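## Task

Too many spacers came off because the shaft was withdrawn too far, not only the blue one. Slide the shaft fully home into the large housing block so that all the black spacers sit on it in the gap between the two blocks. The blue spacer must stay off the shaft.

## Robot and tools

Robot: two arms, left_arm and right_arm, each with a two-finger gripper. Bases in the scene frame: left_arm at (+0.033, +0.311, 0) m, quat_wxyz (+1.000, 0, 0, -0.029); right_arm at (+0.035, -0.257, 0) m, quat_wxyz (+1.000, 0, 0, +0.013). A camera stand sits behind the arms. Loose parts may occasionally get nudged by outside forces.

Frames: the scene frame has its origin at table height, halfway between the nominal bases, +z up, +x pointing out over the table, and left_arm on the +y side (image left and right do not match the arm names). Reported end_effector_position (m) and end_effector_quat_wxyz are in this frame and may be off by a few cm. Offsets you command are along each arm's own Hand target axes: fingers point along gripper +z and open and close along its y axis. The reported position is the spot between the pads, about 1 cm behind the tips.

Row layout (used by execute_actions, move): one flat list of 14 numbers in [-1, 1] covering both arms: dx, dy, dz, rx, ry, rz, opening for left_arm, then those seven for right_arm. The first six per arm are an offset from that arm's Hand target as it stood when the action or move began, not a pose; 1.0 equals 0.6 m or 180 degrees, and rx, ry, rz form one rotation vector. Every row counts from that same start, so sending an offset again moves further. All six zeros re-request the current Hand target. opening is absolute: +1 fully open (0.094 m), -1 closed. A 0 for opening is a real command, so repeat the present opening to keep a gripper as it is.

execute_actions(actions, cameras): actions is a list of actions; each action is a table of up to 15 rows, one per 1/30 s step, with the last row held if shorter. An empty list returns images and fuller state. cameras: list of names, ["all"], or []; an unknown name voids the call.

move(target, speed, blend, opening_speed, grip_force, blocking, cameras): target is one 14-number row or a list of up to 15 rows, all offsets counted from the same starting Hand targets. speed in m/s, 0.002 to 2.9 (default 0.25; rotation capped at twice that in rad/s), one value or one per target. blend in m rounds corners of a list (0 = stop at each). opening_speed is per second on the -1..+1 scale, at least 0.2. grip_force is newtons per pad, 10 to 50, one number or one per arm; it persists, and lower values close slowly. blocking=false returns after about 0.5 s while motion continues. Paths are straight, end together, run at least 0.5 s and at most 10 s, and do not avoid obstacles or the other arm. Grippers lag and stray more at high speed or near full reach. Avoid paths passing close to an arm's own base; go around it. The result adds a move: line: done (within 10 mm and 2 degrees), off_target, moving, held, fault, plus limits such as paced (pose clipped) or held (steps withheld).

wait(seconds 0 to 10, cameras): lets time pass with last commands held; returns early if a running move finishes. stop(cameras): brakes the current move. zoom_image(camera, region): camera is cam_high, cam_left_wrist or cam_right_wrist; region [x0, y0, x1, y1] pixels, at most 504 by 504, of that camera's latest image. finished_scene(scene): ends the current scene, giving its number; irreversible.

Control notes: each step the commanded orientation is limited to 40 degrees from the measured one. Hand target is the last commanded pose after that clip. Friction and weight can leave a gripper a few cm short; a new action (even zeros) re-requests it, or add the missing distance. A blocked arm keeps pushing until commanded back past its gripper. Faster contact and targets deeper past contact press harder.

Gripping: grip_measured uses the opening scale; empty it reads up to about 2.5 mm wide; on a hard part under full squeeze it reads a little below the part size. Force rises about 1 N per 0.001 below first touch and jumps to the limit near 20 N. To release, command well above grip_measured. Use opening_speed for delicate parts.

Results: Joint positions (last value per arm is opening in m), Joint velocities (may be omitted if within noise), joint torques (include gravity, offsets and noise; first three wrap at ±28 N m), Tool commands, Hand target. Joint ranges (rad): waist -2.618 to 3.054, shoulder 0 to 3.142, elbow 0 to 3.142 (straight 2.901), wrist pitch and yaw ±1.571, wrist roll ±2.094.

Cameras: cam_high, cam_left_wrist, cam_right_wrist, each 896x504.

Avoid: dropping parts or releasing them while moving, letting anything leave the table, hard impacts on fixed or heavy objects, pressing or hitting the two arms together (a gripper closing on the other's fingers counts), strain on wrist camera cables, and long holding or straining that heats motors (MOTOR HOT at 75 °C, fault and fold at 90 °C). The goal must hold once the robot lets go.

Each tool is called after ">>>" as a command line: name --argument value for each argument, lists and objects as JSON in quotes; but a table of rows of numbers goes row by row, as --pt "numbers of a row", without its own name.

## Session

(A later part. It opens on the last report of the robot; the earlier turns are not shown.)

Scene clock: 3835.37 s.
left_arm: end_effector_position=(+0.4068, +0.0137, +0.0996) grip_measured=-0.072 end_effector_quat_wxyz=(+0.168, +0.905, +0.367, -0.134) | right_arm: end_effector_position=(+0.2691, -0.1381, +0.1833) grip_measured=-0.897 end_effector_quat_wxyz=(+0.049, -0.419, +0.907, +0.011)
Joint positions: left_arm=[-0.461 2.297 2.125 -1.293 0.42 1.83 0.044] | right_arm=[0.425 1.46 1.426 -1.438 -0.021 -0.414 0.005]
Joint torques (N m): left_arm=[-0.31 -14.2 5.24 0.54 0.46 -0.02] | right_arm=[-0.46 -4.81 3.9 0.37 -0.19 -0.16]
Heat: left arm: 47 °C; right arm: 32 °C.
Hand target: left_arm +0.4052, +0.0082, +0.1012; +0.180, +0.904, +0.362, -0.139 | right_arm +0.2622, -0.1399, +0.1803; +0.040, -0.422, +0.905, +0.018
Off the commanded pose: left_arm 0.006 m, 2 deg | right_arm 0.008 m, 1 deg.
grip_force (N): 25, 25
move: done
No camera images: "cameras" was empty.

>>> move --target '[-0.0010, -0.0047, 0.0026, 0, 0, 0, -0.15, 0, 0, 0, 0, 0, 0, -0.9]' --speed 0.05 --cameras '["cam_left_wrist"]'

>>> zoom_image --camera "cam_left_wrist" --region '[300, 240, 640, 500]'

Scene clock: 3843.50 s.
left_arm: end_effector_position=(+0.4074, +0.0134, +0.0915) grip_measured=-0.072 end_effector_quat_wxyz=(+0.168, +0.905, +0.367, -0.133) | right_arm: end_effector_position=(+0.2691, -0.1381, +0.1833) grip_measured=-0.897 end_effector_quat_wxyz=(+0.049, -0.419, +0.907, +0.011)
Joint positions: left_arm=[-0.461 2.297 2.093 -1.26 0.42 1.83 0.044] | right_arm=[0.425 1.46 1.426 -1.438 -0.021 -0.414 0.005]
Joint torques (N m): left_arm=[-0.4 -15.62 5.24 0.41 0.46 -0.04] | right_arm=[-0.43 -4.79 3.9 0.37 -0.19 -0.15]
Heat: left arm: 47 °C; right arm: 32 °C.
Hand target: left_arm +0.4026, +0.0091, +0.0994; +0.180, +0.904, +0.362, -0.139 | right_arm +0.2622, -0.1399, +0.1803; +0.040, -0.422, +0.905, +0.018
Off the commanded pose: left_arm 0.010 m, 2 deg | right_arm 0.008 m, 1 deg.
grip_force (N): 25, 25
move: done
Images, in order (width x height): cam_left_wrist 896x504.

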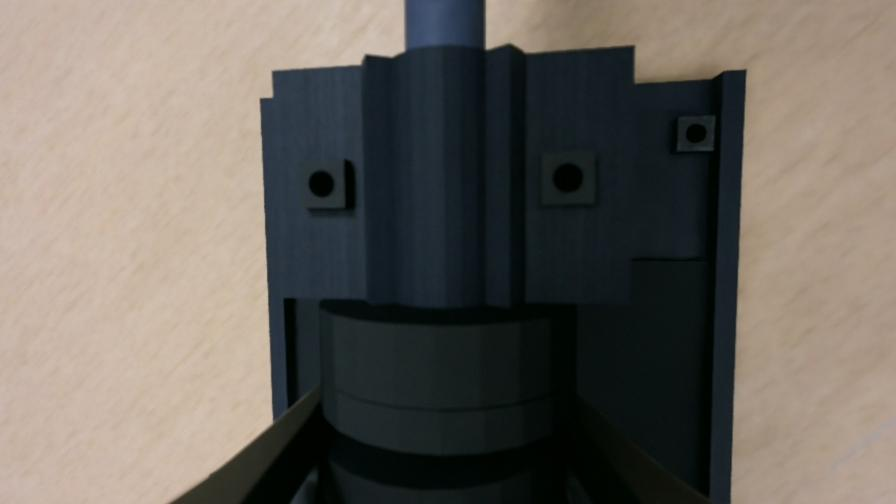

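Scaled by 1.482 from the camera's 896x504 image, which has a finer 1280x720 frame.

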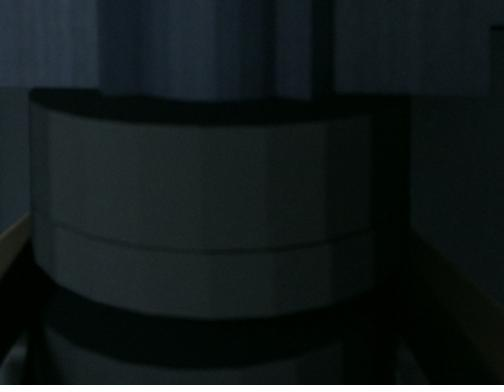

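>>> move --target '[-0.0030, -0.0050, -0.0073, 0, 0, 0, -0.15, 0, 0, 0, 0, 0, 0, -0.9]' --speed 0.05 --cameras '[]'

Scene clock: 3881.17 s.
left_arm: end_effector_position=(+0.4046, +0.0149, +0.0874) grip_measured=-0.072 end_effector_quat_wxyz=(+0.163, +0.905, +0.368, -0.138) | right_arm: end_effector_position=(+0.2691, -0.1381, +0.1833) grip_measured=-0.897 end_effector_quat_wxyz=(+0.049, -0.419, +0.907, +0.011)
Joint positions: left_arm=[-0.461 2.297 2.078 -1.259 0.42 1.83 0.044] | right_arm=[0.425 1.46 1.426 -1.438 -0.021 -0.414 0.005]
Joint torques (N m): left_arm=[-0.23 -17.36 5.16 0.34 0.46 -0.01] | right_arm=[-0.43 -4.78 3.92 0.37 -0.19 -0.16]
Heat: left arm: 48 °C; right arm: 32 °C.
Hand target: left_arm +0.3997, +0.0119, +0.1033; +0.180, +0.904, +0.362, -0.139 | right_arm +0.2622, -0.1399, +0.1803; +0.040, -0.422, +0.905, +0.018
Off the commanded pose: left_arm 0.017 m, 2 deg | right_arm 0.008 m, 1 deg.
grip_force (N): 25, 25
move: off_target (left_arm)
No camera images: "cameras" was empty.

>>> move --target '[0.0026, -0.0015, 0.0060, 0, 0, 0, -0.15, 0, 0, 0, 0, 0, 0, -0.9]' --speed 0.05 --cameras '[]'

Scene clock: 3893.43 s.
left_arm: end_effector_position=(+0.4050, +0.0146, +0.0838) grip_measured=-0.072 end_effector_quat_wxyz=(+0.164, +0.905, +0.368, -0.137) | right_arm: end_effector_position=(+0.2691, -0.1381, +0.1833) grip_measured=-0.897 end_effector_quat_wxyz=(+0.049, -0.419, +0.907, +0.011)
Joint positions: left_arm=[-0.461 2.296 2.062 -1.241 0.421 1.83 0.044] | right_arm=[0.425 1.46 1.426 -1.438 -0.021 -0.414 0.005]
Joint torques (N m): left_arm=[-0.21 -17.36 5.07 0.33 0.45 -0.01] | right_arm=[-0.43 -4.79 3.93 0.36 -0.19 -0.16]
Heat: left arm: 49 °C; right arm: 32 °C.
Hand target: left_arm +0.3998, +0.0119, +0.0993; +0.180, +0.904, +0.362, -0.138 | right_arm +0.2622, -0.1399, +0.1803; +0.040, -0.422, +0.905, +0.018
Off the commanded pose: left_arm 0.017 m, 2 deg | right_arm 0.008 m, 1 deg.
grip_force (N): 25, 25
move: off_target (left_arm)
No camera images: "cameras" was empty.

>>> move --target '[-0.0076, 0.0045, -0.0179, 0, 0, 0, -0.15, 0, 0, 0, 0, 0, 0, -0.9]' --speed 0.05 --cameras '[]'

Scene clock: 3898.97 s.
left_arm: end_effector_position=(+0.4048, +0.0147, +0.0838) grip_measured=-0.072 end_effector_quat_wxyz=(+0.164, +0.905, +0.368, -0.138) | right_arm: end_effector_position=(+0.2691, -0.1381, +0.1833) grip_measured=-0.897 end_effector_quat_wxyz=(+0.049, -0.419, +0.907, +0.011)
Joint positions: left_arm=[-0.461 2.296 2.062 -1.242 0.421 1.83 0.044] | right_arm=[0.425 1.46 1.426 -1.438 -0.021 -0.414 0.005]
Joint torques (N m): left_arm=[-0.23 -17.39 8.73 -0.02 0.45 -0.02] | right_arm=[-0.43 -4.79 3.92 0.36 -0.19 -0.15]
Heat: left arm: 50 °C; right arm: 32 °C.
Hand target: left_arm +0.3998, +0.0119, +0.1113; +0.180, +0.904, +0.362, -0.138 | right_arm +0.2622, -0.1399, +0.1803; +0.040, -0.422, +0.905, +0.018
Off the commanded pose: left_arm 0.028 m, 2 deg | right_arm 0.008 m, 1 deg.
grip_force (N): 25, 25
move: off_target (left_arm)
No camera images: "cameras" was empty.

>>> move --target '[-0.0010, 0.0005, -0.0020, 0, 0, 0, -0.15, 0, 0, 0, 0, 0, 0, -0.9]' --speed 0.05 --cameras '[]'

>>> move --target '[-0.0010, 0.0005, -0.0020, 0, 0, 0, -0.15, 0, 0, 0, 0, 0, 0, -0.9]' --speed 0.05 --cameras '["cam_left_wrist"]'

Scene clock: 3915.40 s.
left_arm: end_effector_position=(+0.4048, +0.0147, +0.0838) grip_measured=-0.072 end_effector_quat_wxyz=(+0.164, +0.905, +0.368, -0.138) | right_arm: end_effector_position=(+0.2691, -0.1381, +0.1833) grip_measured=-0.897 end_effector_quat_wxyz=(+0.049, -0.419, +0.907, +0.011)
Joint positions: left_arm=[-0.461 2.296 2.062 -1.242 0.421 1.83 0.044] | right_arm=[0.425 1.46 1.426 -1.438 -0.021 -0.414 0.005]
Joint torques (N m): left_arm=[-0.21 -17.42 9.14 -0.06 0.45 -0.02] | right_arm=[-0.44 -4.79 3.93 0.37 -0.19 -0.15]
Heat: left arm: 52 °C; right arm: 32 °C.
Hand target: left_arm +0.3998, +0.0118, +0.1127; +0.180, +0.904, +0.362, -0.138 | right_arm +0.2622, -0.1399, +0.1803; +0.040, -0.422, +0.905, +0.018
Off the commanded pose: left_arm 0.030 m, 2 deg | right_arm 0.008 m, 1 deg.
grip_force (N): 25, 25
move: off_target (left_arm)
No camera images: "cameras" was empty.

Scene clock: 3916.10 s.
left_arm: end_effector_position=(+0.4047, +0.0147, +0.0837) grip_measured=-0.072 end_effector_quat_wxyz=(+0.164, +0.905, +0.368, -0.138) | right_arm: end_effector_position=(+0.2691, -0.1381, +0.1833) grip_measured=-0.897 end_effector_quat_wxyz=(+0.049, -0.419, +0.907, +0.011)
Joint positions: left_arm=[-0.461 2.296 2.062 -1.243 0.421 1.83 0.044] | right_arm=[0.425 1.46 1.426 -1.438 -0.021 -0.414 0.005]
Joint torques (N m): left_arm=[-0.24 -17.44 9.52 -0.1 0.45 -0.03] | right_arm=[-0.43 -4.79 3.92 0.37 -0.19 -0.16]
Heat: left arm: 52 °C; right arm: 32 °C.
Hand target: left_arm +0.3997, +0.0118, +0.1141; +0.180, +0.904, +0.362, -0.138 | right_arm +0.2622, -0.1399, +0.1803; +0.040, -0.422, +0.905, +0.018
Off the commanded pose: left_arm 0.031 m, 2 deg | right_arm 0.008 m, 1 deg.
grip_force (N): 25, 25
move: off_target (left_arm)
Images, in order (width x height): cam_left_wrist 896x504.

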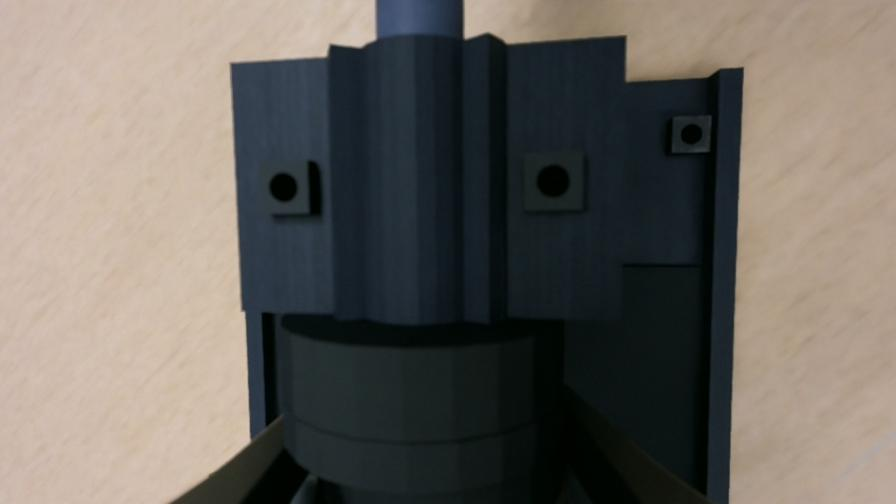

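>>> move --target '[-0.0013, 0.0007, -0.0030, 0, 0, 0, -0.15, 0, 0, 0, 0, 0, 0, -0.9]' --speed 0.05 --cameras '[]'

>>> move --target '[-0.0013, 0.0007, -0.0030, 0, 0, 0, -0.15, 0, 0, 0, 0, 0, 0, -0.9]' --speed 0.05 --cameras '[]'

Scene clock: 3925.80 s.
left_arm: end_effector_position=(+0.4043, +0.0150, +0.0865) grip_measured=-0.072 end_effector_quat_wxyz=(+0.163, +0.905, +0.368, -0.138) | right_arm: end_effector_position=(+0.2691, -0.1381, +0.1833) grip_measured=-0.897 end_effector_quat_wxyz=(+0.049, -0.419, +0.907, +0.011)
Joint positions: left_arm=[-0.461 2.296 2.073 -1.256 0.421 1.83 0.044] | right_arm=[0.425 1.46 1.426 -1.438 -0.021 -0.414 0.005]
Joint torques (N m): left_arm=[-0.24 -17.33 9.39 -0.07 0.45 -0.02] | right_arm=[-0.44 -4.81 3.9 0.36 -0.19 -0.15]
Heat: left arm: 53 °C; right arm: 32 °C.
Hand target: left_arm +0.3996, +0.0118, +0.1160; +0.180, +0.904, +0.362, -0.138 | right_arm +0.2622, -0.1399, +0.1803; +0.040, -0.422, +0.905, +0.018
Off the commanded pose: left_arm 0.030 m, 2 deg | right_arm 0.008 m, 1 deg.
grip_force (N): 25, 25
move: off_target (left_arm)
No camera images: "cameras" was empty.

Scene clock: 3926.60 s.
left_arm: end_effector_position=(+0.4040, +0.0151, +0.0889) grip_measured=-0.072 end_effector_quat_wxyz=(+0.162, +0.905, +0.368, -0.139) | right_arm: end_effector_position=(+0.2691, -0.1381, +0.1833) grip_measured=-0.897 end_effector_quat_wxyz=(+0.049, -0.419, +0.907, +0.011)
Joint positions: left_arm=[-0.461 2.296 2.082 -1.266 0.421 1.83 0.044] | right_arm=[0.425 1.46 1.426 -1.438 -0.021 -0.414 0.005]
Joint torques (N m): left_arm=[-0.25 -17.28 9.4 -0.05 0.45 -0.02] | right_arm=[-0.44 -4.78 3.93 0.36 -0.19 -0.15]
Heat: left arm: 53 °C; right arm: 32 °C.
Hand target: left_arm +0.3996, +0.0118, +0.1181; +0.180, +0.904, +0.362, -0.138 | right_arm +0.2622, -0.1399, +0.1803; +0.040, -0.422, +0.905, +0.018
Off the commanded pose: left_arm 0.030 m, 2 deg | right_arm 0.008 m, 1 deg.
grip_force (N): 25, 25
move: off_target (left_arm)
No camera images: "cameras" was empty.

>>> move --target '[-0.0045, 0.0060, -0.0105, 0, 0, 0, -0.15, 0, 0, 0, 0, 0, 0, -0.9]' --speed 0.05 --cameras '["cam_left_wrist"]'

>>> zoom_image --camera "cam_left_wrist" --region '[300, 240, 640, 500]'

Scene clock: 3937.83 s.
left_arm: end_effector_position=(+0.4018, +0.0164, +0.1031) grip_measured=-0.072 end_effector_quat_wxyz=(+0.160, +0.905, +0.369, -0.141) | right_arm: end_effector_position=(+0.2691, -0.1381, +0.1833) grip_measured=-0.897 end_effector_quat_wxyz=(+0.049, -0.419, +0.907, +0.011)
Joint positions: left_arm=[-0.461 2.296 2.14 -1.331 0.421 1.83 0.044] | right_arm=[0.425 1.46 1.426 -1.438 -0.021 -0.414 0.005]
Joint torques (N m): left_arm=[-0.34 -15.77 9.4 0.13 0.45 -0.03] | right_arm=[-0.43 -4.81 3.95 0.36 -0.19 -0.15]
Heat: left arm: 54 °C; right arm: 32 °C.
Hand target: left_arm +0.4010, +0.0104, +0.1256; +0.180, +0.904, +0.362, -0.138 | right_arm +0.2622, -0.1399, +0.1803; +0.040, -0.422, +0.905, +0.018
Off the commanded pose: left_arm 0.023 m, 3 deg | right_arm 0.008 m, 1 deg.
grip_force (N): 25, 25
move: off_target (left_arm)
Images, in order (width x height): cam_left_wrist 896x504.

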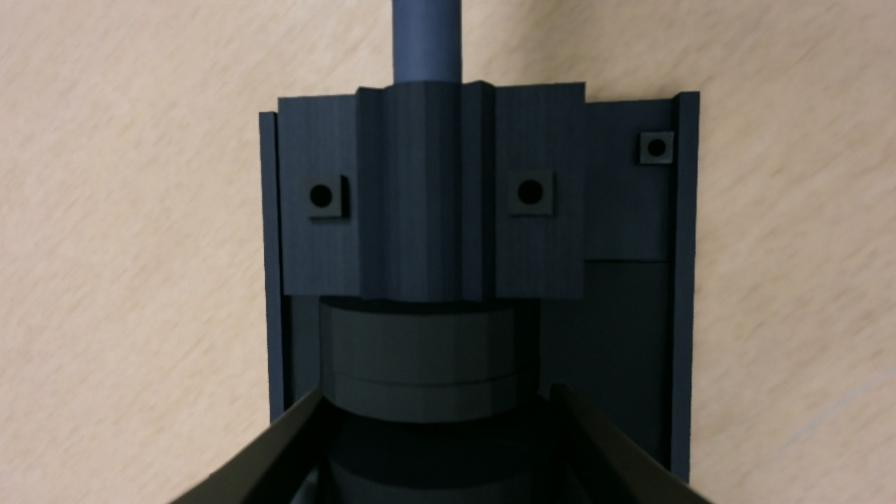

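Scaled by 1.482 from the camera's 896x504 image, which has a finer 1280x720 frame.

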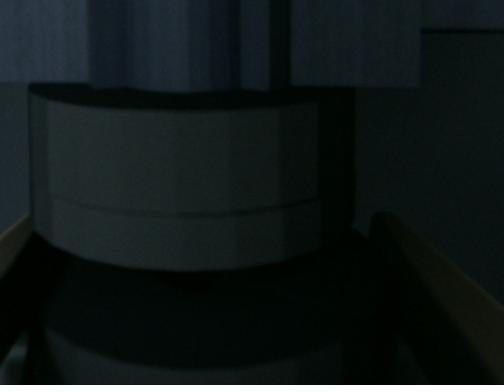

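>>> move --target '[0.0064, -0.0038, 0.0149, 0, 0, 0, -0.15, 0, 0, 0, 0, 0, 0, -0.9]' --speed 0.05 --cameras '[]'

Scene clock: 3954.70 s.
left_arm: end_effector_position=(+0.4039, +0.0152, +0.1033) grip_measured=-0.072 end_effector_quat_wxyz=(+0.164, +0.905, +0.368, -0.138) | right_arm: end_effector_position=(+0.2691, -0.1381, +0.1833) grip_measured=-0.897 end_effector_quat_wxyz=(+0.049, -0.419, +0.907, +0.011)
Joint positions: left_arm=[-0.461 2.296 2.14 -1.32 0.421 1.83 0.044] | right_arm=[0.425 1.46 1.426 -1.438 -0.021 -0.414 0.005]
Joint torques (N m): left_arm=[-0.32 -16.03 5.87 0.37 0.45 -0.03] | right_arm=[-0.42 -4.78 3.92 0.36 -0.19 -0.15]
Heat: left arm: 54 °C; right arm: 32 °C.
Hand target: left_arm +0.4011, +0.0105, +0.1156; +0.180, +0.904, +0.362, -0.138 | right_arm +0.2622, -0.1399, +0.1803; +0.040, -0.422, +0.905, +0.018
Off the commanded pose: left_arm 0.013 m, 2 deg | right_arm 0.008 m, 1 deg.
grip_force (N): 25, 25
move: off_target (left_arm)
No camera images: "cameras" was empty.

>>> move --target '[0.0038, -0.0022, 0.0090, 0, 0, 0, -0.15, 0, 0, 0, 0, 0, 0, -0.9]' --speed 0.05 --cameras '["cam_left_wrist"]'

>>> zoom_image --camera "cam_left_wrist" --region '[300, 240, 640, 500]'

Scene clock: 3962.23 s.
left_arm: end_effector_position=(+0.4054, +0.0143, +0.0987) grip_measured=-0.072 end_effector_quat_wxyz=(+0.166, +0.905, +0.367, -0.136) | right_arm: end_effector_position=(+0.2691, -0.1381, +0.1833) grip_measured=-0.897 end_effector_quat_wxyz=(+0.049, -0.419, +0.907, +0.011)
Joint positions: left_arm=[-0.461 2.296 2.121 -1.296 0.421 1.83 0.044] | right_arm=[0.425 1.46 1.426 -1.438 -0.021 -0.414 0.005]
Joint torques (N m): left_arm=[-0.32 -16.25 5.23 0.4 0.45 -0.03] | right_arm=[-0.43 -4.79 3.92 0.37 -0.19 -0.16]
Heat: left arm: 54 °C; right arm: 32 °C.
Hand target: left_arm +0.4010, +0.0105, +0.1095; +0.180, +0.904, +0.362, -0.138 | right_arm +0.2622, -0.1399, +0.1803; +0.040, -0.422, +0.905, +0.018
Off the commanded pose: left_arm 0.012 m, 2 deg | right_arm 0.008 m, 1 deg.
grip_force (N): 25, 25
move: off_target (left_arm)
Images, in order (width x height): cam_left_wrist 896x504.

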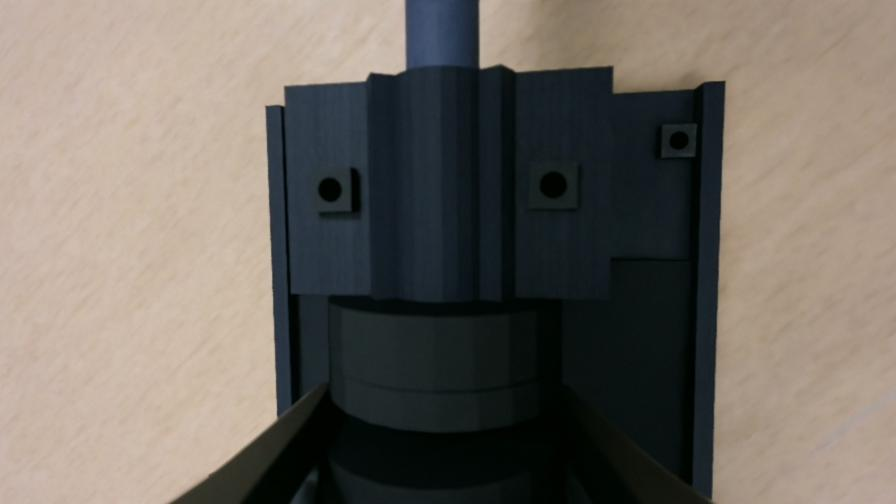

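Scaled by 1.482 from the camera's 896x504 image, which has a finer 1280x720 frame.

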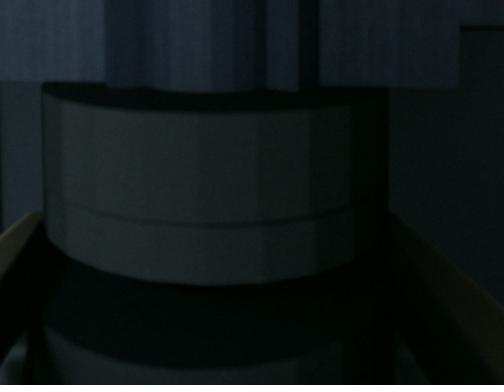

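>>> move --target '[0.0010, -0.0006, 0.0024, 0, 0, 0, -0.15, 0, 0, 0, 0, 0, 0, -0.9]' --speed 0.05 --cameras '["cam_left_wrist"]'

>>> zoom_image --camera "cam_left_wrist" --region '[300, 240, 640, 500]'

Scene clock: 3974.27 s.
left_arm: end_effector_position=(+0.4065, +0.0137, +0.0988) grip_measured=-0.072 end_effector_quat_wxyz=(+0.168, +0.905, +0.367, -0.134) | right_arm: end_effector_position=(+0.2691, -0.1381, +0.1833) grip_measured=-0.897 end_effector_quat_wxyz=(+0.049, -0.419, +0.907, +0.011)
Joint positions: left_arm=[-0.461 2.296 2.121 -1.29 0.421 1.83 0.044] | right_arm=[0.425 1.46 1.426 -1.438 -0.021 -0.414 0.005]
Joint torques (N m): left_arm=[-0.32 -16.25 4.72 0.41 0.45 -0.03] | right_arm=[-0.42 -4.79 3.92 0.36 -0.19 -0.15]
Heat: left arm: 54 °C; right arm: 32 °C.
Hand target: left_arm +0.4010, +0.0104, +0.1079; +0.180, +0.904, +0.362, -0.138 | right_arm +0.2622, -0.1399, +0.1803; +0.040, -0.422, +0.905, +0.018
Off the commanded pose: left_arm 0.011 m, 2 deg | right_arm 0.008 m, 1 deg.
grip_force (N): 25, 25
move: off_target (left_arm)
Images, in order (width x height): cam_left_wrist 896x504.

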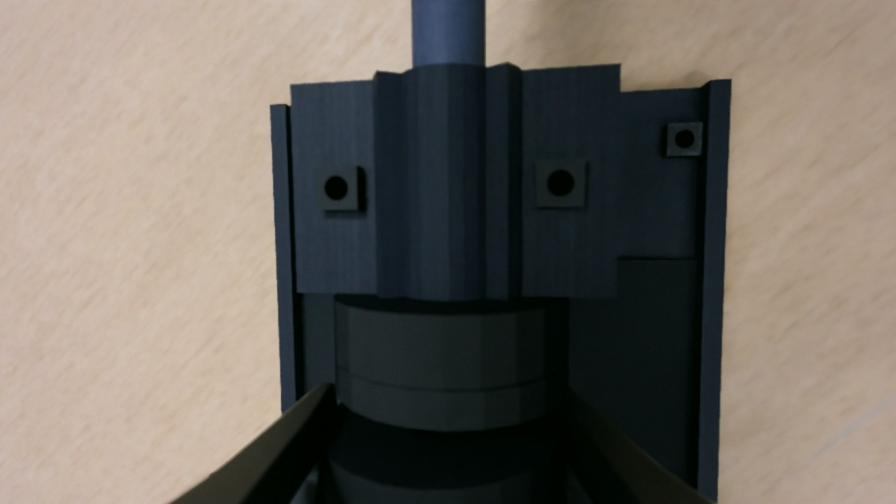

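Scaled by 1.482 from the camera's 896x504 image, which has a finer 1280x720 frame.

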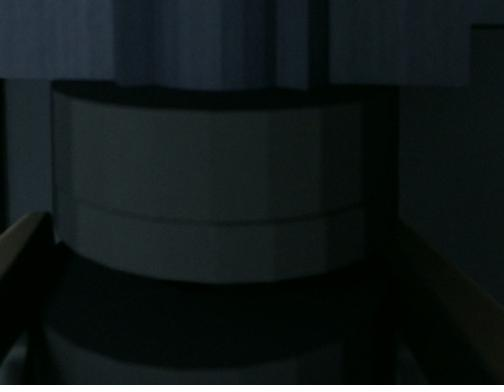

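>>> move --target '[0, -0.0153, 0, 0.0146, 0, -0.0062, -0.15, 0, 0, 0, 0, 0, 0, -0.9]' --speed 0.05 --cameras '[]'

Scene clock: 4004.83 s.
left_arm: end_effector_position=(+0.4025, +0.0164, +0.0982) grip_measured=-0.072 end_effector_quat_wxyz=(+0.159, +0.905, +0.369, -0.140) | right_arm: end_effector_position=(+0.2691, -0.1381, +0.1833) grip_measured=-0.897 end_effector_quat_wxyz=(+0.049, -0.419, +0.907, +0.011)
Joint positions: left_arm=[-0.461 2.296 2.121 -1.311 0.419 1.83 0.044] | right_arm=[0.425 1.46 1.426 -1.438 -0.021 -0.414 0.005]
Joint torques (N m): left_arm=[-0.29 -15.01 6.3 0.08 0.35 -0.02] | right_arm=[-0.43 -4.79 3.93 0.36 -0.19 -0.16]
Heat: left arm: 55 °C; right arm: 32 °C.
Hand target: left_arm +0.3945, +0.0167, +0.1058; +0.158, +0.904, +0.368, -0.149 | right_arm +0.2622, -0.1399, +0.1803; +0.040, -0.422, +0.905, +0.018
Off the commanded pose: left_arm 0.011 m, 1 deg | right_arm 0.008 m, 1 deg.
grip_force (N): 25, 25
move: off_target (left_arm)
No camera images: "cameras" was empty.

>>> move --target '[0, 0.0125, 0, -0.0120, 0, 0.0051, -0.15, 0, 0, 0, 0, 0, 0, -0.9]' --speed 0.05 --cameras '[]'

Scene clock: 4012.93 s.
left_arm: end_effector_position=(+0.4050, +0.0150, +0.0984) grip_measured=-0.072 end_effector_quat_wxyz=(+0.164, +0.905, +0.368, -0.136) | right_arm: end_effector_position=(+0.2691, -0.1381, +0.1833) grip_measured=-0.897 end_effector_quat_wxyz=(+0.049, -0.419, +0.907, +0.011)
Joint positions: left_arm=[-0.461 2.296 2.121 -1.298 0.419 1.83 0.044] | right_arm=[0.425 1.46 1.426 -1.438 -0.021 -0.414 0.005]
Joint torques (N m): left_arm=[-0.31 -16.03 4.9 0.38 0.45 -0.03] | right_arm=[-0.43 -4.79 3.93 0.36 -0.18 -0.15]
Heat: left arm: 55 °C; right arm: 32 °C.
Hand target: left_arm +0.3999, +0.0116, +0.1072; +0.176, +0.904, +0.363, -0.140 | right_arm +0.2622, -0.1399, +0.1803; +0.040, -0.422, +0.905, +0.018
Off the commanded pose: left_arm 0.011 m, 2 deg | right_arm 0.008 m, 1 deg.
grip_force (N): 25, 25
move: off_target (left_arm)
No camera images: "cameras" was empty.

>>> move --target '[0.0010, -0.0006, 0.0024, 0, 0, 0, -0.15, 0, 0, 0, 0, 0, 0, -0.9]' --speed 0.05 --cameras '[]'

Scene clock: 4018.77 s.
left_arm: end_effector_position=(+0.4042, +0.0155, +0.0953) grip_measured=-0.072 end_effector_quat_wxyz=(+0.162, +0.905, +0.368, -0.137) | right_arm: end_effector_position=(+0.2691, -0.1381, +0.1833) grip_measured=-0.897 end_effector_quat_wxyz=(+0.049, -0.419, +0.907, +0.011)
Joint positions: left_arm=[-0.461 2.296 2.108 -1.291 0.419 1.83 0.044] | right_arm=[0.425 1.46 1.426 -1.438 -0.021 -0.414 0.005]
Joint torques (N m): left_arm=[-0.32 -16.13 5.22 0.39 0.45 -0.03] | right_arm=[-0.43 -4.79 3.92 0.36 -0.19 -0.16]
Heat: left arm: 55 °C; right arm: 32 °C.
Hand target: left_arm +0.3999, +0.0115, +0.1055; +0.176, +0.904, +0.363, -0.140 | right_arm +0.2622, -0.1399, +0.1803; +0.040, -0.422, +0.905, +0.018
Off the commanded pose: left_arm 0.012 m, 2 deg | right_arm 0.008 m, 1 deg.
grip_force (N): 25, 25
move: off_target (left_arm)
No camera images: "cameras" was empty.

>>> move --target '[-0.0125, 0.0100, -0.0295, -0.0026, 0, 0.0011, -0.15, 0, 0, 0, 0, 0, 0, -0.9]' --speed 0.05 --cameras '[]'

Scene clock: 4031.43 s.
left_arm: end_effector_position=(+0.4022, +0.0165, +0.1035) grip_measured=-0.072 end_effector_quat_wxyz=(+0.160, +0.905, +0.369, -0.140) | right_arm: end_effector_position=(+0.2691, -0.1381, +0.1833) grip_measured=-0.897 end_effector_quat_wxyz=(+0.049, -0.419, +0.907, +0.011)
Joint positions: left_arm=[-0.461 2.296 2.142 -1.332 0.42 1.83 0.044] | right_arm=[0.425 1.46 1.426 -1.438 -0.021 -0.414 0.005]
Joint torques (N m): left_arm=[-0.34 -15.71 9.37 0.13 0.47 -0.04] | right_arm=[-0.44 -4.79 3.92 0.36 -0.19 -0.15]
Heat: left arm: 55 °C; right arm: 32 °C.
Hand target: left_arm +0.4011, +0.0103, +0.1257; +0.180, +0.904, +0.362, -0.138 | right_arm +0.2622, -0.1399, +0.1803; +0.040, -0.422, +0.905, +0.018
Off the commanded pose: left_arm 0.023 m, 3 deg | right_arm 0.008 m, 1 deg.
grip_force (N): 25, 25
move: off_target (left_arm)
No camera images: "cameras" was empty.

>>> move --target '[0.0113, -0.0066, 0.0264, 0, 0, 0, -0.15, 0, 0, 0, 0, 0, 0, -0.9]' --speed 0.03 --cameras '["cam_left_wrist"]'

>>> zoom_image --camera "cam_left_wrist" --region '[300, 240, 640, 500]'

Scene clock: 4038.23 s.
left_arm: end_effector_position=(+0.4055, +0.0145, +0.0970) grip_measured=-0.072 end_effector_quat_wxyz=(+0.165, +0.905, +0.367, -0.136) | right_arm: end_effector_position=(+0.2691, -0.1381, +0.1833) grip_measured=-0.897 end_effector_quat_wxyz=(+0.049, -0.419, +0.907, +0.011)
Joint positions: left_arm=[-0.461 2.296 2.114 -1.29 0.42 1.83 0.044] | right_arm=[0.425 1.46 1.426 -1.438 -0.021 -0.414 0.005]
Joint torques (N m): left_arm=[-0.32 -16.24 5.26 0.4 0.46 -0.02] | right_arm=[-0.44 -4.79 3.92 0.37 -0.19 -0.15]
Heat: left arm: 55 °C; right arm: 32 °C.
Hand target: left_arm +0.4011, +0.0104, +0.1080; +0.180, +0.904, +0.362, -0.139 | right_arm +0.2622, -0.1399, +0.1803; +0.040, -0.422, +0.905, +0.018
Off the commanded pose: left_arm 0.013 m, 2 deg | right_arm 0.008 m, 1 deg.
grip_force (N): 25, 25
move: off_target (left_arm)
Images, in order (width x height): cam_left_wrist 896x504.

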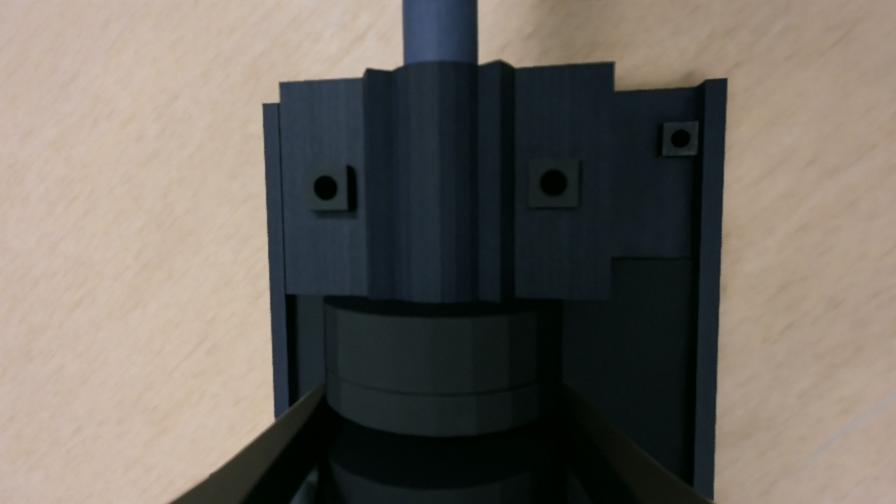

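Scaled by 1.482 from the camera's 896x504 image, which has a finer 1280x720 frame.

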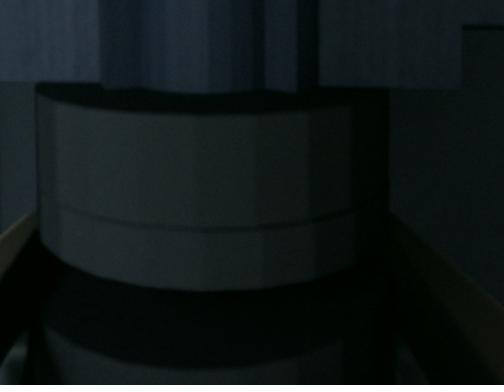

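>>> move --target '[0, 0, 0, 0, 0, 0, -0.15, 0.0037, 0.0083, 0.0497, -0.0038, -0.1108, -0.0129, -0.95]' --speed 0.08 --cameras '["all"]'

Scene clock: 4095.90 s.
left_arm: end_effector_position=(+0.4056, +0.0144, +0.0971) grip_measured=-0.072 end_effector_quat_wxyz=(+0.166, +0.905, +0.367, -0.135) | right_arm: end_effector_position=(+0.2597, -0.1376, +0.1507) grip_measured=-0.947 end_effector_quat_wxyz=(+0.185, -0.428, +0.880, +0.089)
Joint positions: left_arm=[-0.461 2.296 2.114 -1.289 0.42 1.83 0.044] | right_arm=[0.302 1.161 1.004 -1.061 -0.219 -0.537 0.002]
Joint torques (N m): left_arm=[-0.31 -16.23 5.26 0.4 0.46 -0.03] | right_arm=[-0.62 -3.3 4.46 1 -0.38 -0.17]
Heat: left arm: 56 °C; right arm: 32 °C.
Hand target: left_arm +0.4012, +0.0104, +0.1080; +0.180, +0.904, +0.362, -0.139 | right_arm +0.2587, -0.1364, +0.1504; +0.194, -0.431, +0.876, +0.096
Off the commanded pose: left_arm 0.012 m, 2 deg | right_arm 0.002 m, 1 deg.
grip_force (N): 25, 25
move: off_target (left_arm)

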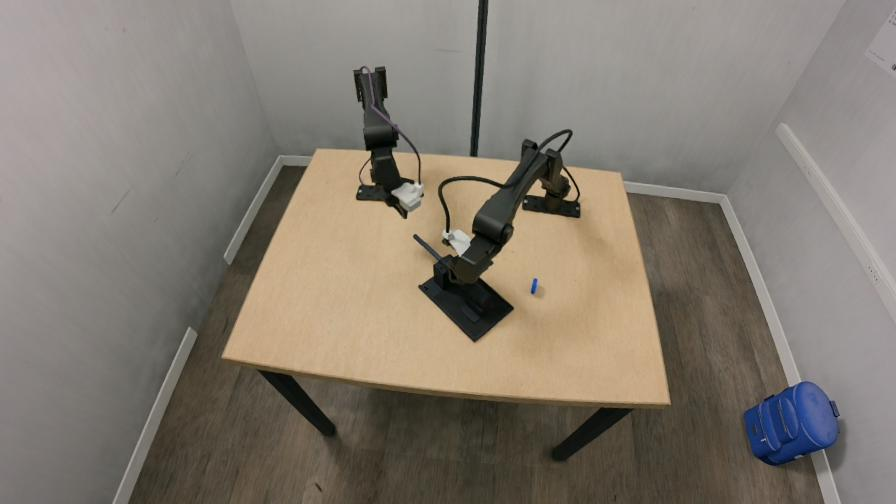

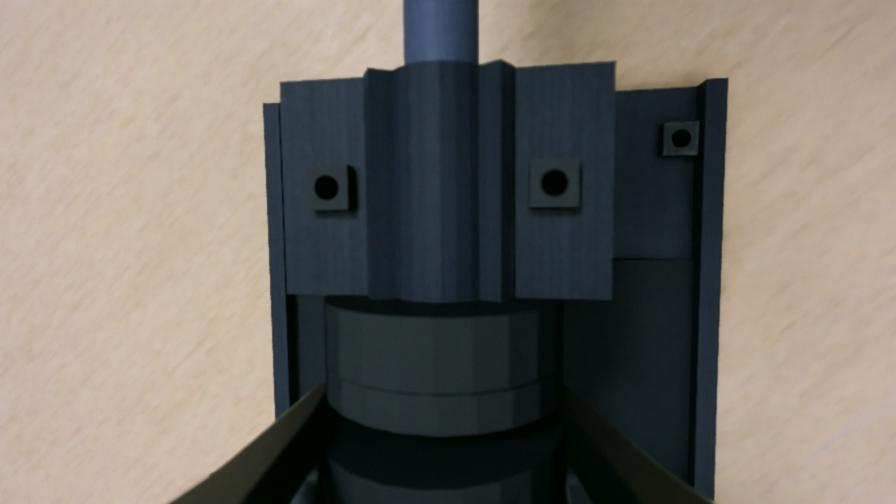

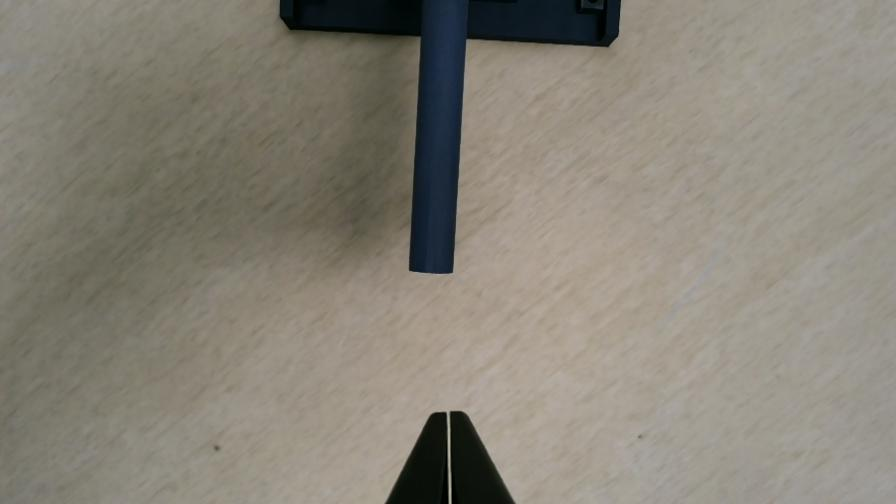

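>>> move --target '[0, 0, 0, 0, 0, 0, -0.15, 0.0315, 0.0100, 0.1005, 0.0080, 0, 0.0171, -0.95]' --speed 0.06 --cameras '["cam_right_wrist"]'

Scene clock: 4128.60 s.
left_arm: end_effector_position=(+0.4056, +0.0144, +0.0971) grip_measured=-0.072 end_effector_quat_wxyz=(+0.166, +0.905, +0.367, -0.135) | right_arm: end_effector_position=(+0.2601, -0.1269, +0.0920) grip_measured=-0.947 end_effector_quat_wxyz=(+0.197, -0.407, +0.888, +0.091)
Joint positions: left_arm=[-0.461 2.296 2.114 -1.289 0.42 1.83 0.044] | right_arm=[0.358 1.157 0.758 -0.779 -0.196 -0.437 0.002]
Joint torques (N m): left_arm=[-0.32 -16.21 5.26 0.39 0.46 -0.03] | right_arm=[0.59 -2.13 4.56 1.05 -0.07 0.08]
Heat: left arm: 56 °C; right arm: 31 °C.
Hand target: left_arm +0.4012, +0.0104, +0.1080; +0.180, +0.904, +0.362, -0.139 | right_arm +0.2590, -0.1260, +0.0878; +0.197, -0.405, +0.888, +0.090
Off the commanded pose: left_arm 0.012 m, 2 deg | right_arm 0.004 m, 0 deg.
grip_force (N): 25, 25
move: off_target (left_arm)
Images, in order (width x height): cam_right_wrist 896x504.

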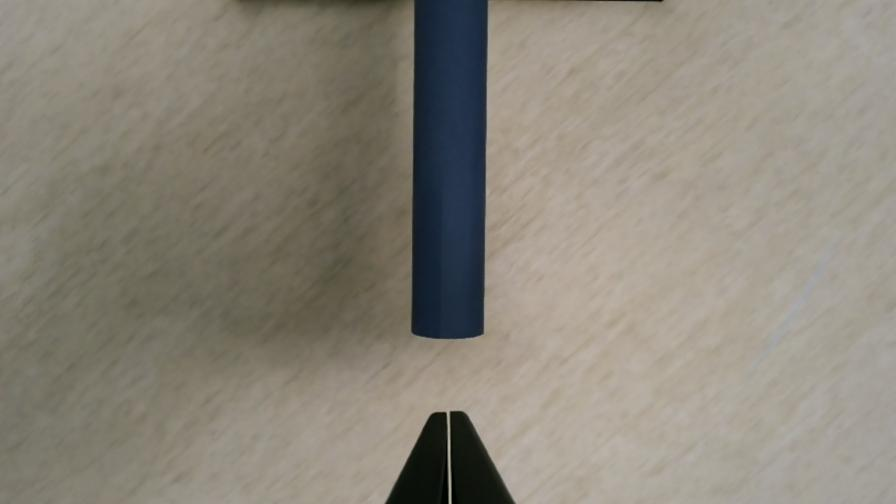

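>>> move --target '[0, 0, 0, 0, 0, 0, -0.15, -0.0226, 0, 0.0106, 0, 0, 0, -0.95]' --speed 0.06 --cameras '["cam_right_wrist"]'

Scene clock: 4148.73 s.
left_arm: end_effector_position=(+0.4056, +0.0144, +0.0971) grip_measured=-0.072 end_effector_quat_wxyz=(+0.166, +0.905, +0.367, -0.135) | right_arm: end_effector_position=(+0.2612, -0.1192, +0.0820) grip_measured=-0.947 end_effector_quat_wxyz=(+0.183, -0.407, +0.890, +0.091)
Joint positions: left_arm=[-0.461 2.296 2.114 -1.289 0.42 1.83 0.044] | right_arm=[0.392 1.208 0.758 -0.75 -0.183 -0.406 0.002]
Joint torques (N m): left_arm=[-0.34 -16.23 5.26 0.4 0.46 -0.03] | right_arm=[0.53 -2.04 7.16 1.03 -0.06 0.06]
Heat: left arm: 56 °C; right arm: 30 °C.
Hand target: left_arm +0.4012, +0.0104, +0.1080; +0.180, +0.904, +0.362, -0.139 | right_arm +0.2687, -0.1147, +0.0878; +0.197, -0.405, +0.888, +0.090
Off the commanded pose: left_arm 0.012 m, 2 deg | right_arm 0.011 m, 2 deg.
grip_force (N): 25, 25
move: off_target (left_arm, right_arm)
Images, in order (width x height): cam_right_wrist 896x504.

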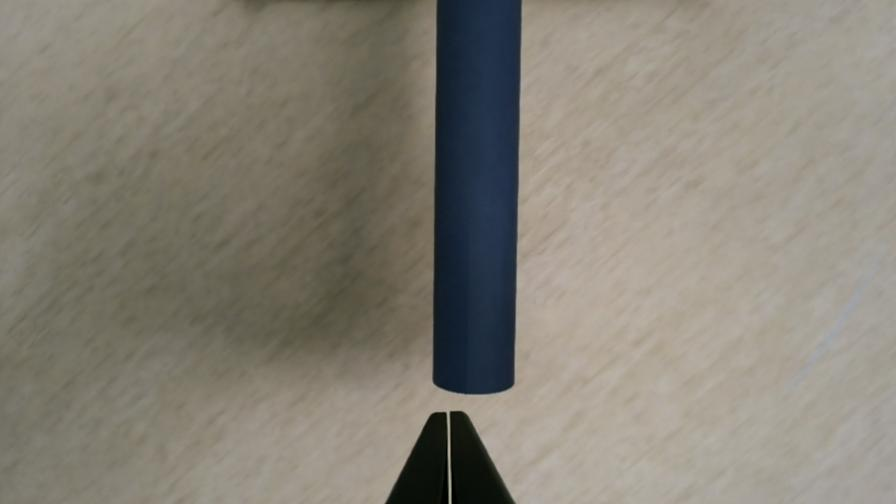

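>>> move --target '[0, 0, 0, 0, 0, 0, -0.15, -0.0060, -0.0025, 0.0028, 0, 0, 0, -0.95]' --speed 0.06 --cameras '["cam_right_wrist"]'

Scene clock: 4157.53 s.
left_arm: end_effector_position=(+0.4056, +0.0144, +0.0971) grip_measured=-0.072 end_effector_quat_wxyz=(+0.166, +0.905, +0.367, -0.135) | right_arm: end_effector_position=(+0.2620, -0.1189, +0.0786) grip_measured=-0.947 end_effector_quat_wxyz=(+0.178, -0.406, +0.892, +0.091)
Joint positions: left_arm=[-0.461 2.296 2.114 -1.289 0.42 1.83 0.044] | right_arm=[0.392 1.224 0.758 -0.744 -0.183 -0.404 0.002]
Joint torques (N m): left_arm=[-0.34 -16.21 5.26 0.4 0.46 -0.03] | right_arm=[0.65 -2.09 8.08 1.03 -0.06 0.07]
Heat: left arm: 57 °C; right arm: 30 °C.
Hand target: left_arm +0.4012, +0.0104, +0.1080; +0.180, +0.904, +0.362, -0.139 | right_arm +0.2725, -0.1127, +0.0878; +0.197, -0.405, +0.888, +0.090
Off the commanded pose: left_arm 0.012 m, 2 deg | right_arm 0.015 m, 2 deg.
grip_force (N): 25, 25
move: off_target (left_arm, right_arm)
Images, in order (width x height): cam_right_wrist 896x504.

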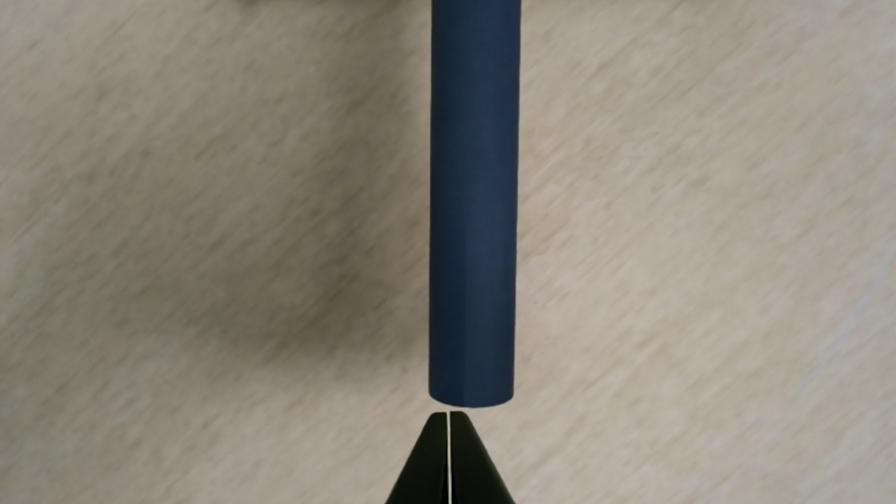

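>>> move --target '[0, 0, 0, 0, 0, 0, -0.15, -0.0021, -0.0035, -0.0045, 0, 0, 0, -0.95]' --speed 0.06 --cameras '["cam_right_wrist"]'

Scene clock: 4165.70 s.
left_arm: end_effector_position=(+0.4056, +0.0144, +0.0971) grip_measured=-0.072 end_effector_quat_wxyz=(+0.166, +0.905, +0.367, -0.135) | right_arm: end_effector_position=(+0.2648, -0.1177, +0.0821) grip_measured=-0.947 end_effector_quat_wxyz=(+0.183, -0.406, +0.891, +0.091)
Joint positions: left_arm=[-0.461 2.296 2.114 -1.289 0.42 1.83 0.044] | right_arm=[0.392 1.224 0.768 -0.743 -0.183 -0.404 0.002]
Joint torques (N m): left_arm=[-0.32 -16.23 5.26 0.4 0.46 -0.03] | right_arm=[-0.08 -1.96 8.35 0.94 -0.09 -0.01]
Heat: left arm: 57 °C; right arm: 30 °C.
Hand target: left_arm +0.4012, +0.0104, +0.1080; +0.180, +0.904, +0.362, -0.139 | right_arm +0.2741, -0.1141, +0.0908; +0.197, -0.405, +0.888, +0.090
Off the commanded pose: left_arm 0.012 m, 2 deg | right_arm 0.013 m, 2 deg.
grip_force (N): 25, 25
move: off_target (left_arm, right_arm)
Images, in order (width x height): cam_right_wrist 896x504.

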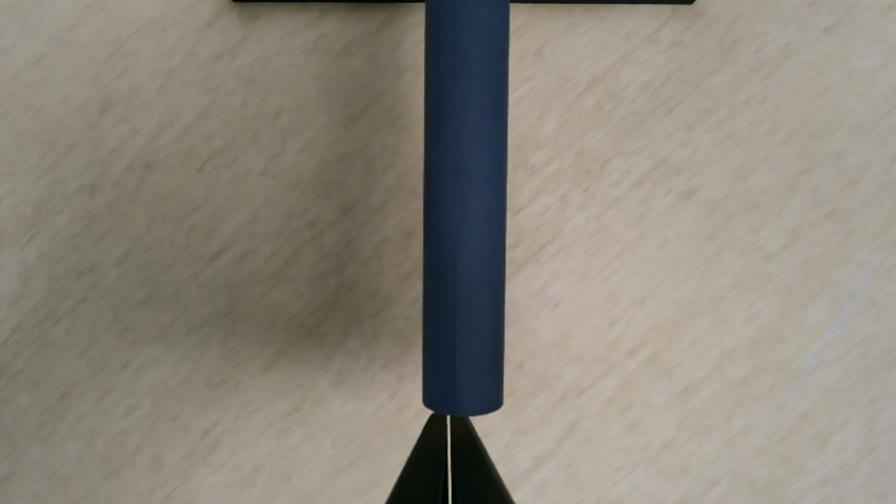

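>>> move --target '[0, 0, 0, 0, 0, 0, -0.15, -0.0060, -0.0060, -0.0010, 0, 0, 0, -0.95]' --speed 0.06 --cameras '["cam_right_wrist"]'

Scene clock: 4171.60 s.
left_arm: end_effector_position=(+0.4056, +0.0144, +0.0971) grip_measured=-0.072 end_effector_quat_wxyz=(+0.166, +0.905, +0.367, -0.135) | right_arm: end_effector_position=(+0.2695, -0.1165, +0.0836) grip_measured=-0.947 end_effector_quat_wxyz=(+0.183, -0.405, +0.891, +0.091)
Joint positions: left_arm=[-0.461 2.296 2.114 -1.289 0.42 1.83 0.044] | right_arm=[0.389 1.243 0.787 -0.743 -0.183 -0.404 0.002]
Joint torques (N m): left_arm=[-0.32 -16.23 5.24 0.4 0.46 -0.03] | right_arm=[-0.58 -2.21 8.39 0.9 -0.13 -0.11]
Heat: left arm: 57 °C; right arm: 31 °C.
Hand target: left_arm +0.4012, +0.0104, +0.1080; +0.180, +0.904, +0.362, -0.139 | right_arm +0.2787, -0.1143, +0.0926; +0.196, -0.405, +0.888, +0.090
Off the commanded pose: left_arm 0.012 m, 2 deg | right_arm 0.013 m, 2 deg.
grip_force (N): 25, 25
move: off_target (left_arm, right_arm)
Images, in order (width x height): cam_right_wrist 896x504.

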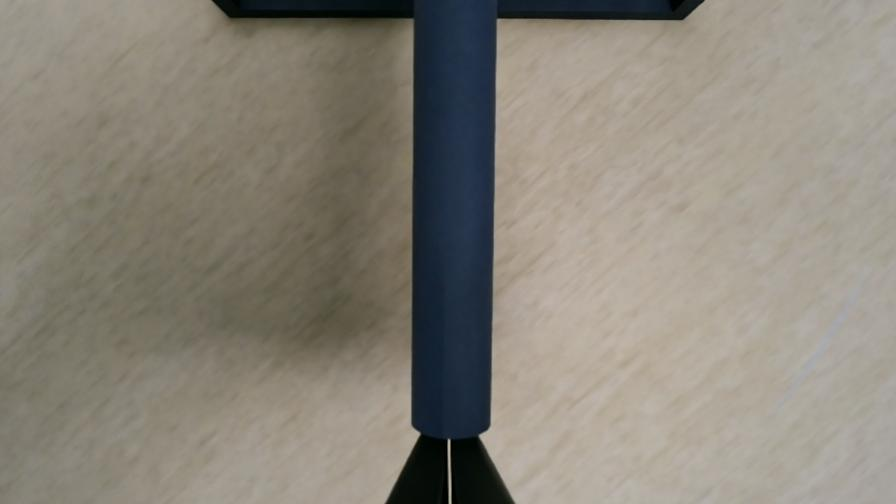

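>>> move --target '[0, 0, 0, 0, 0, 0, -0.15, -0.0128, -0.0015, 0.0040, 0, 0, 0, -0.95]' --speed 0.04 --cameras '["cam_left_wrist", "cam_right_wrist"]'

Scene clock: 4179.17 s.
left_arm: end_effector_position=(+0.4056, +0.0144, +0.0971) grip_measured=-0.072 end_effector_quat_wxyz=(+0.166, +0.905, +0.367, -0.135) | right_arm: end_effector_position=(+0.2718, -0.1160, +0.0821) grip_measured=-0.947 end_effector_quat_wxyz=(+0.174, -0.405, +0.893, +0.090)
Joint positions: left_arm=[-0.461 2.296 2.114 -1.289 0.42 1.83 0.044] | right_arm=[0.389 1.271 0.806 -0.753 -0.18 -0.404 0.002]
Joint torques (N m): left_arm=[-0.34 -16.21 5.26 0.4 0.46 -0.03] | right_arm=[0.34 -2.33 8.81 1.01 -0.11 0]
Heat: left arm: 57 °C; right arm: 31 °C.
Hand target: left_arm +0.4012, +0.0104, +0.1080; +0.180, +0.904, +0.362, -0.139 | right_arm +0.2846, -0.1088, +0.0938; +0.197, -0.405, +0.888, +0.090
Off the commanded pose: left_arm 0.012 m, 2 deg | right_arm 0.019 m, 3 deg.
grip_force (N): 25, 25
move: off_target (left_arm, right_arm)
Images, in order (width x height): cam_left_wrist 896x504, cam_right_wrist 896x504.

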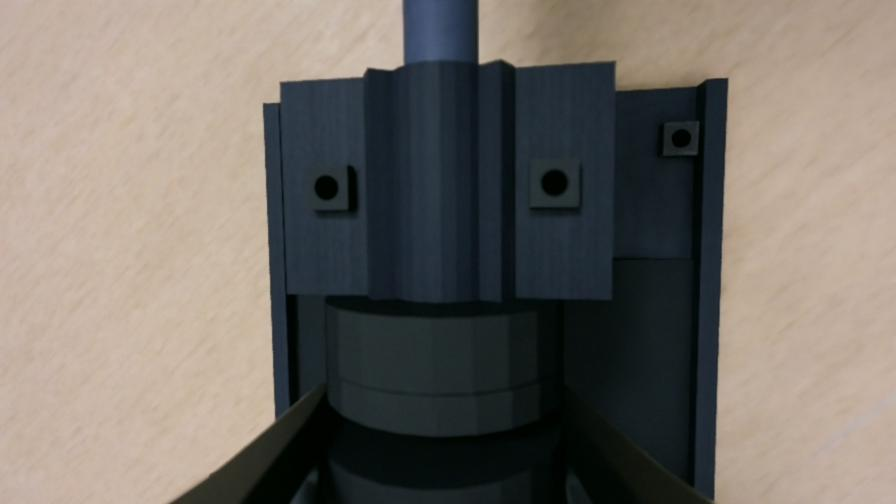

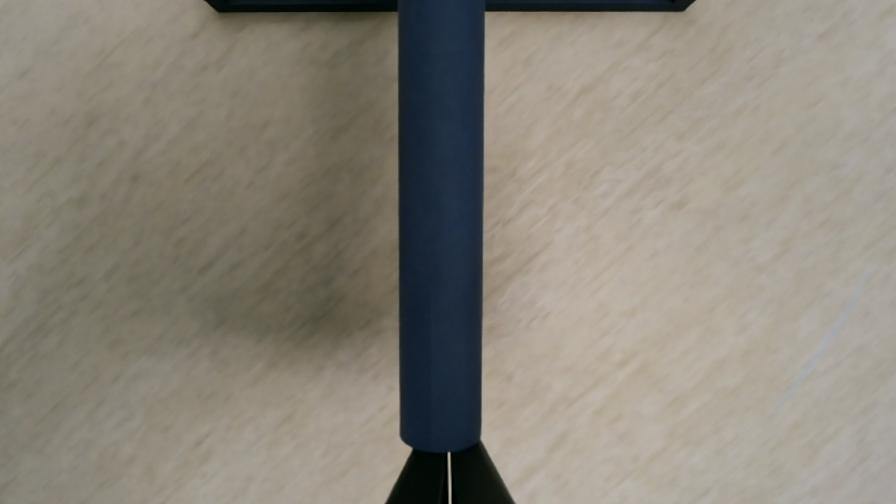

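>>> move --target '[0, 0, 0, 0, 0, 0, -0.15, -0.0060, 0.0, 0.0028, 0, 0, 0, -0.95]' --speed 0.04 --cameras '["cam_left_wrist", "cam_right_wrist"]'

Scene clock: 4188.73 s.
left_arm: end_effector_position=(+0.4056, +0.0144, +0.0971) grip_measured=-0.072 end_effector_quat_wxyz=(+0.166, +0.905, +0.367, -0.135) | right_arm: end_effector_position=(+0.2736, -0.1142, +0.0819) grip_measured=-0.947 end_effector_quat_wxyz=(+0.171, -0.406, +0.893, +0.089)
Joint positions: left_arm=[-0.461 2.296 2.114 -1.289 0.42 1.83 0.044] | right_arm=[0.393 1.287 0.818 -0.755 -0.179 -0.403 0.002]
Joint torques (N m): left_arm=[-0.31 -16.21 5.26 0.4 0.46 -0.03] | right_arm=[0.62 -2.54 8.68 1.07 -0.1 0.06]
Heat: left arm: 57 °C; right arm: 32 °C.
Hand target: left_arm +0.4012, +0.0104, +0.1080; +0.180, +0.904, +0.362, -0.139 | right_arm +0.2872, -0.1058, +0.0937; +0.196, -0.405, +0.888, +0.090
Off the commanded pose: left_arm 0.012 m, 2 deg | right_arm 0.020 m, 3 deg.
grip_force (N): 25, 25
move: off_target (left_arm, right_arm)
Images, in order (width x height): cam_left_wrist 896x504, cam_right_wrist 896x504.

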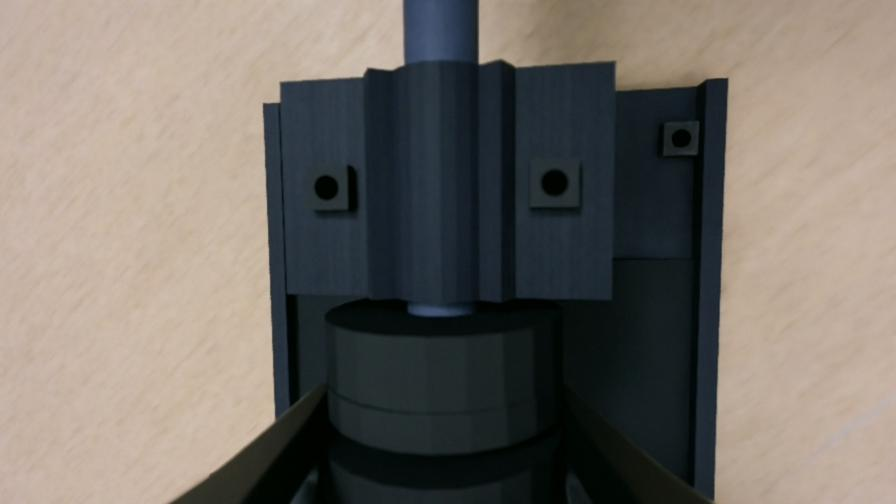

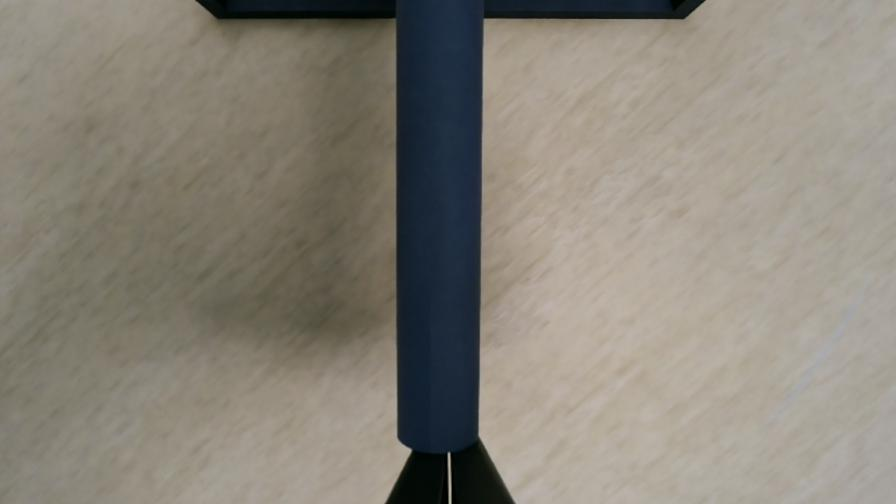

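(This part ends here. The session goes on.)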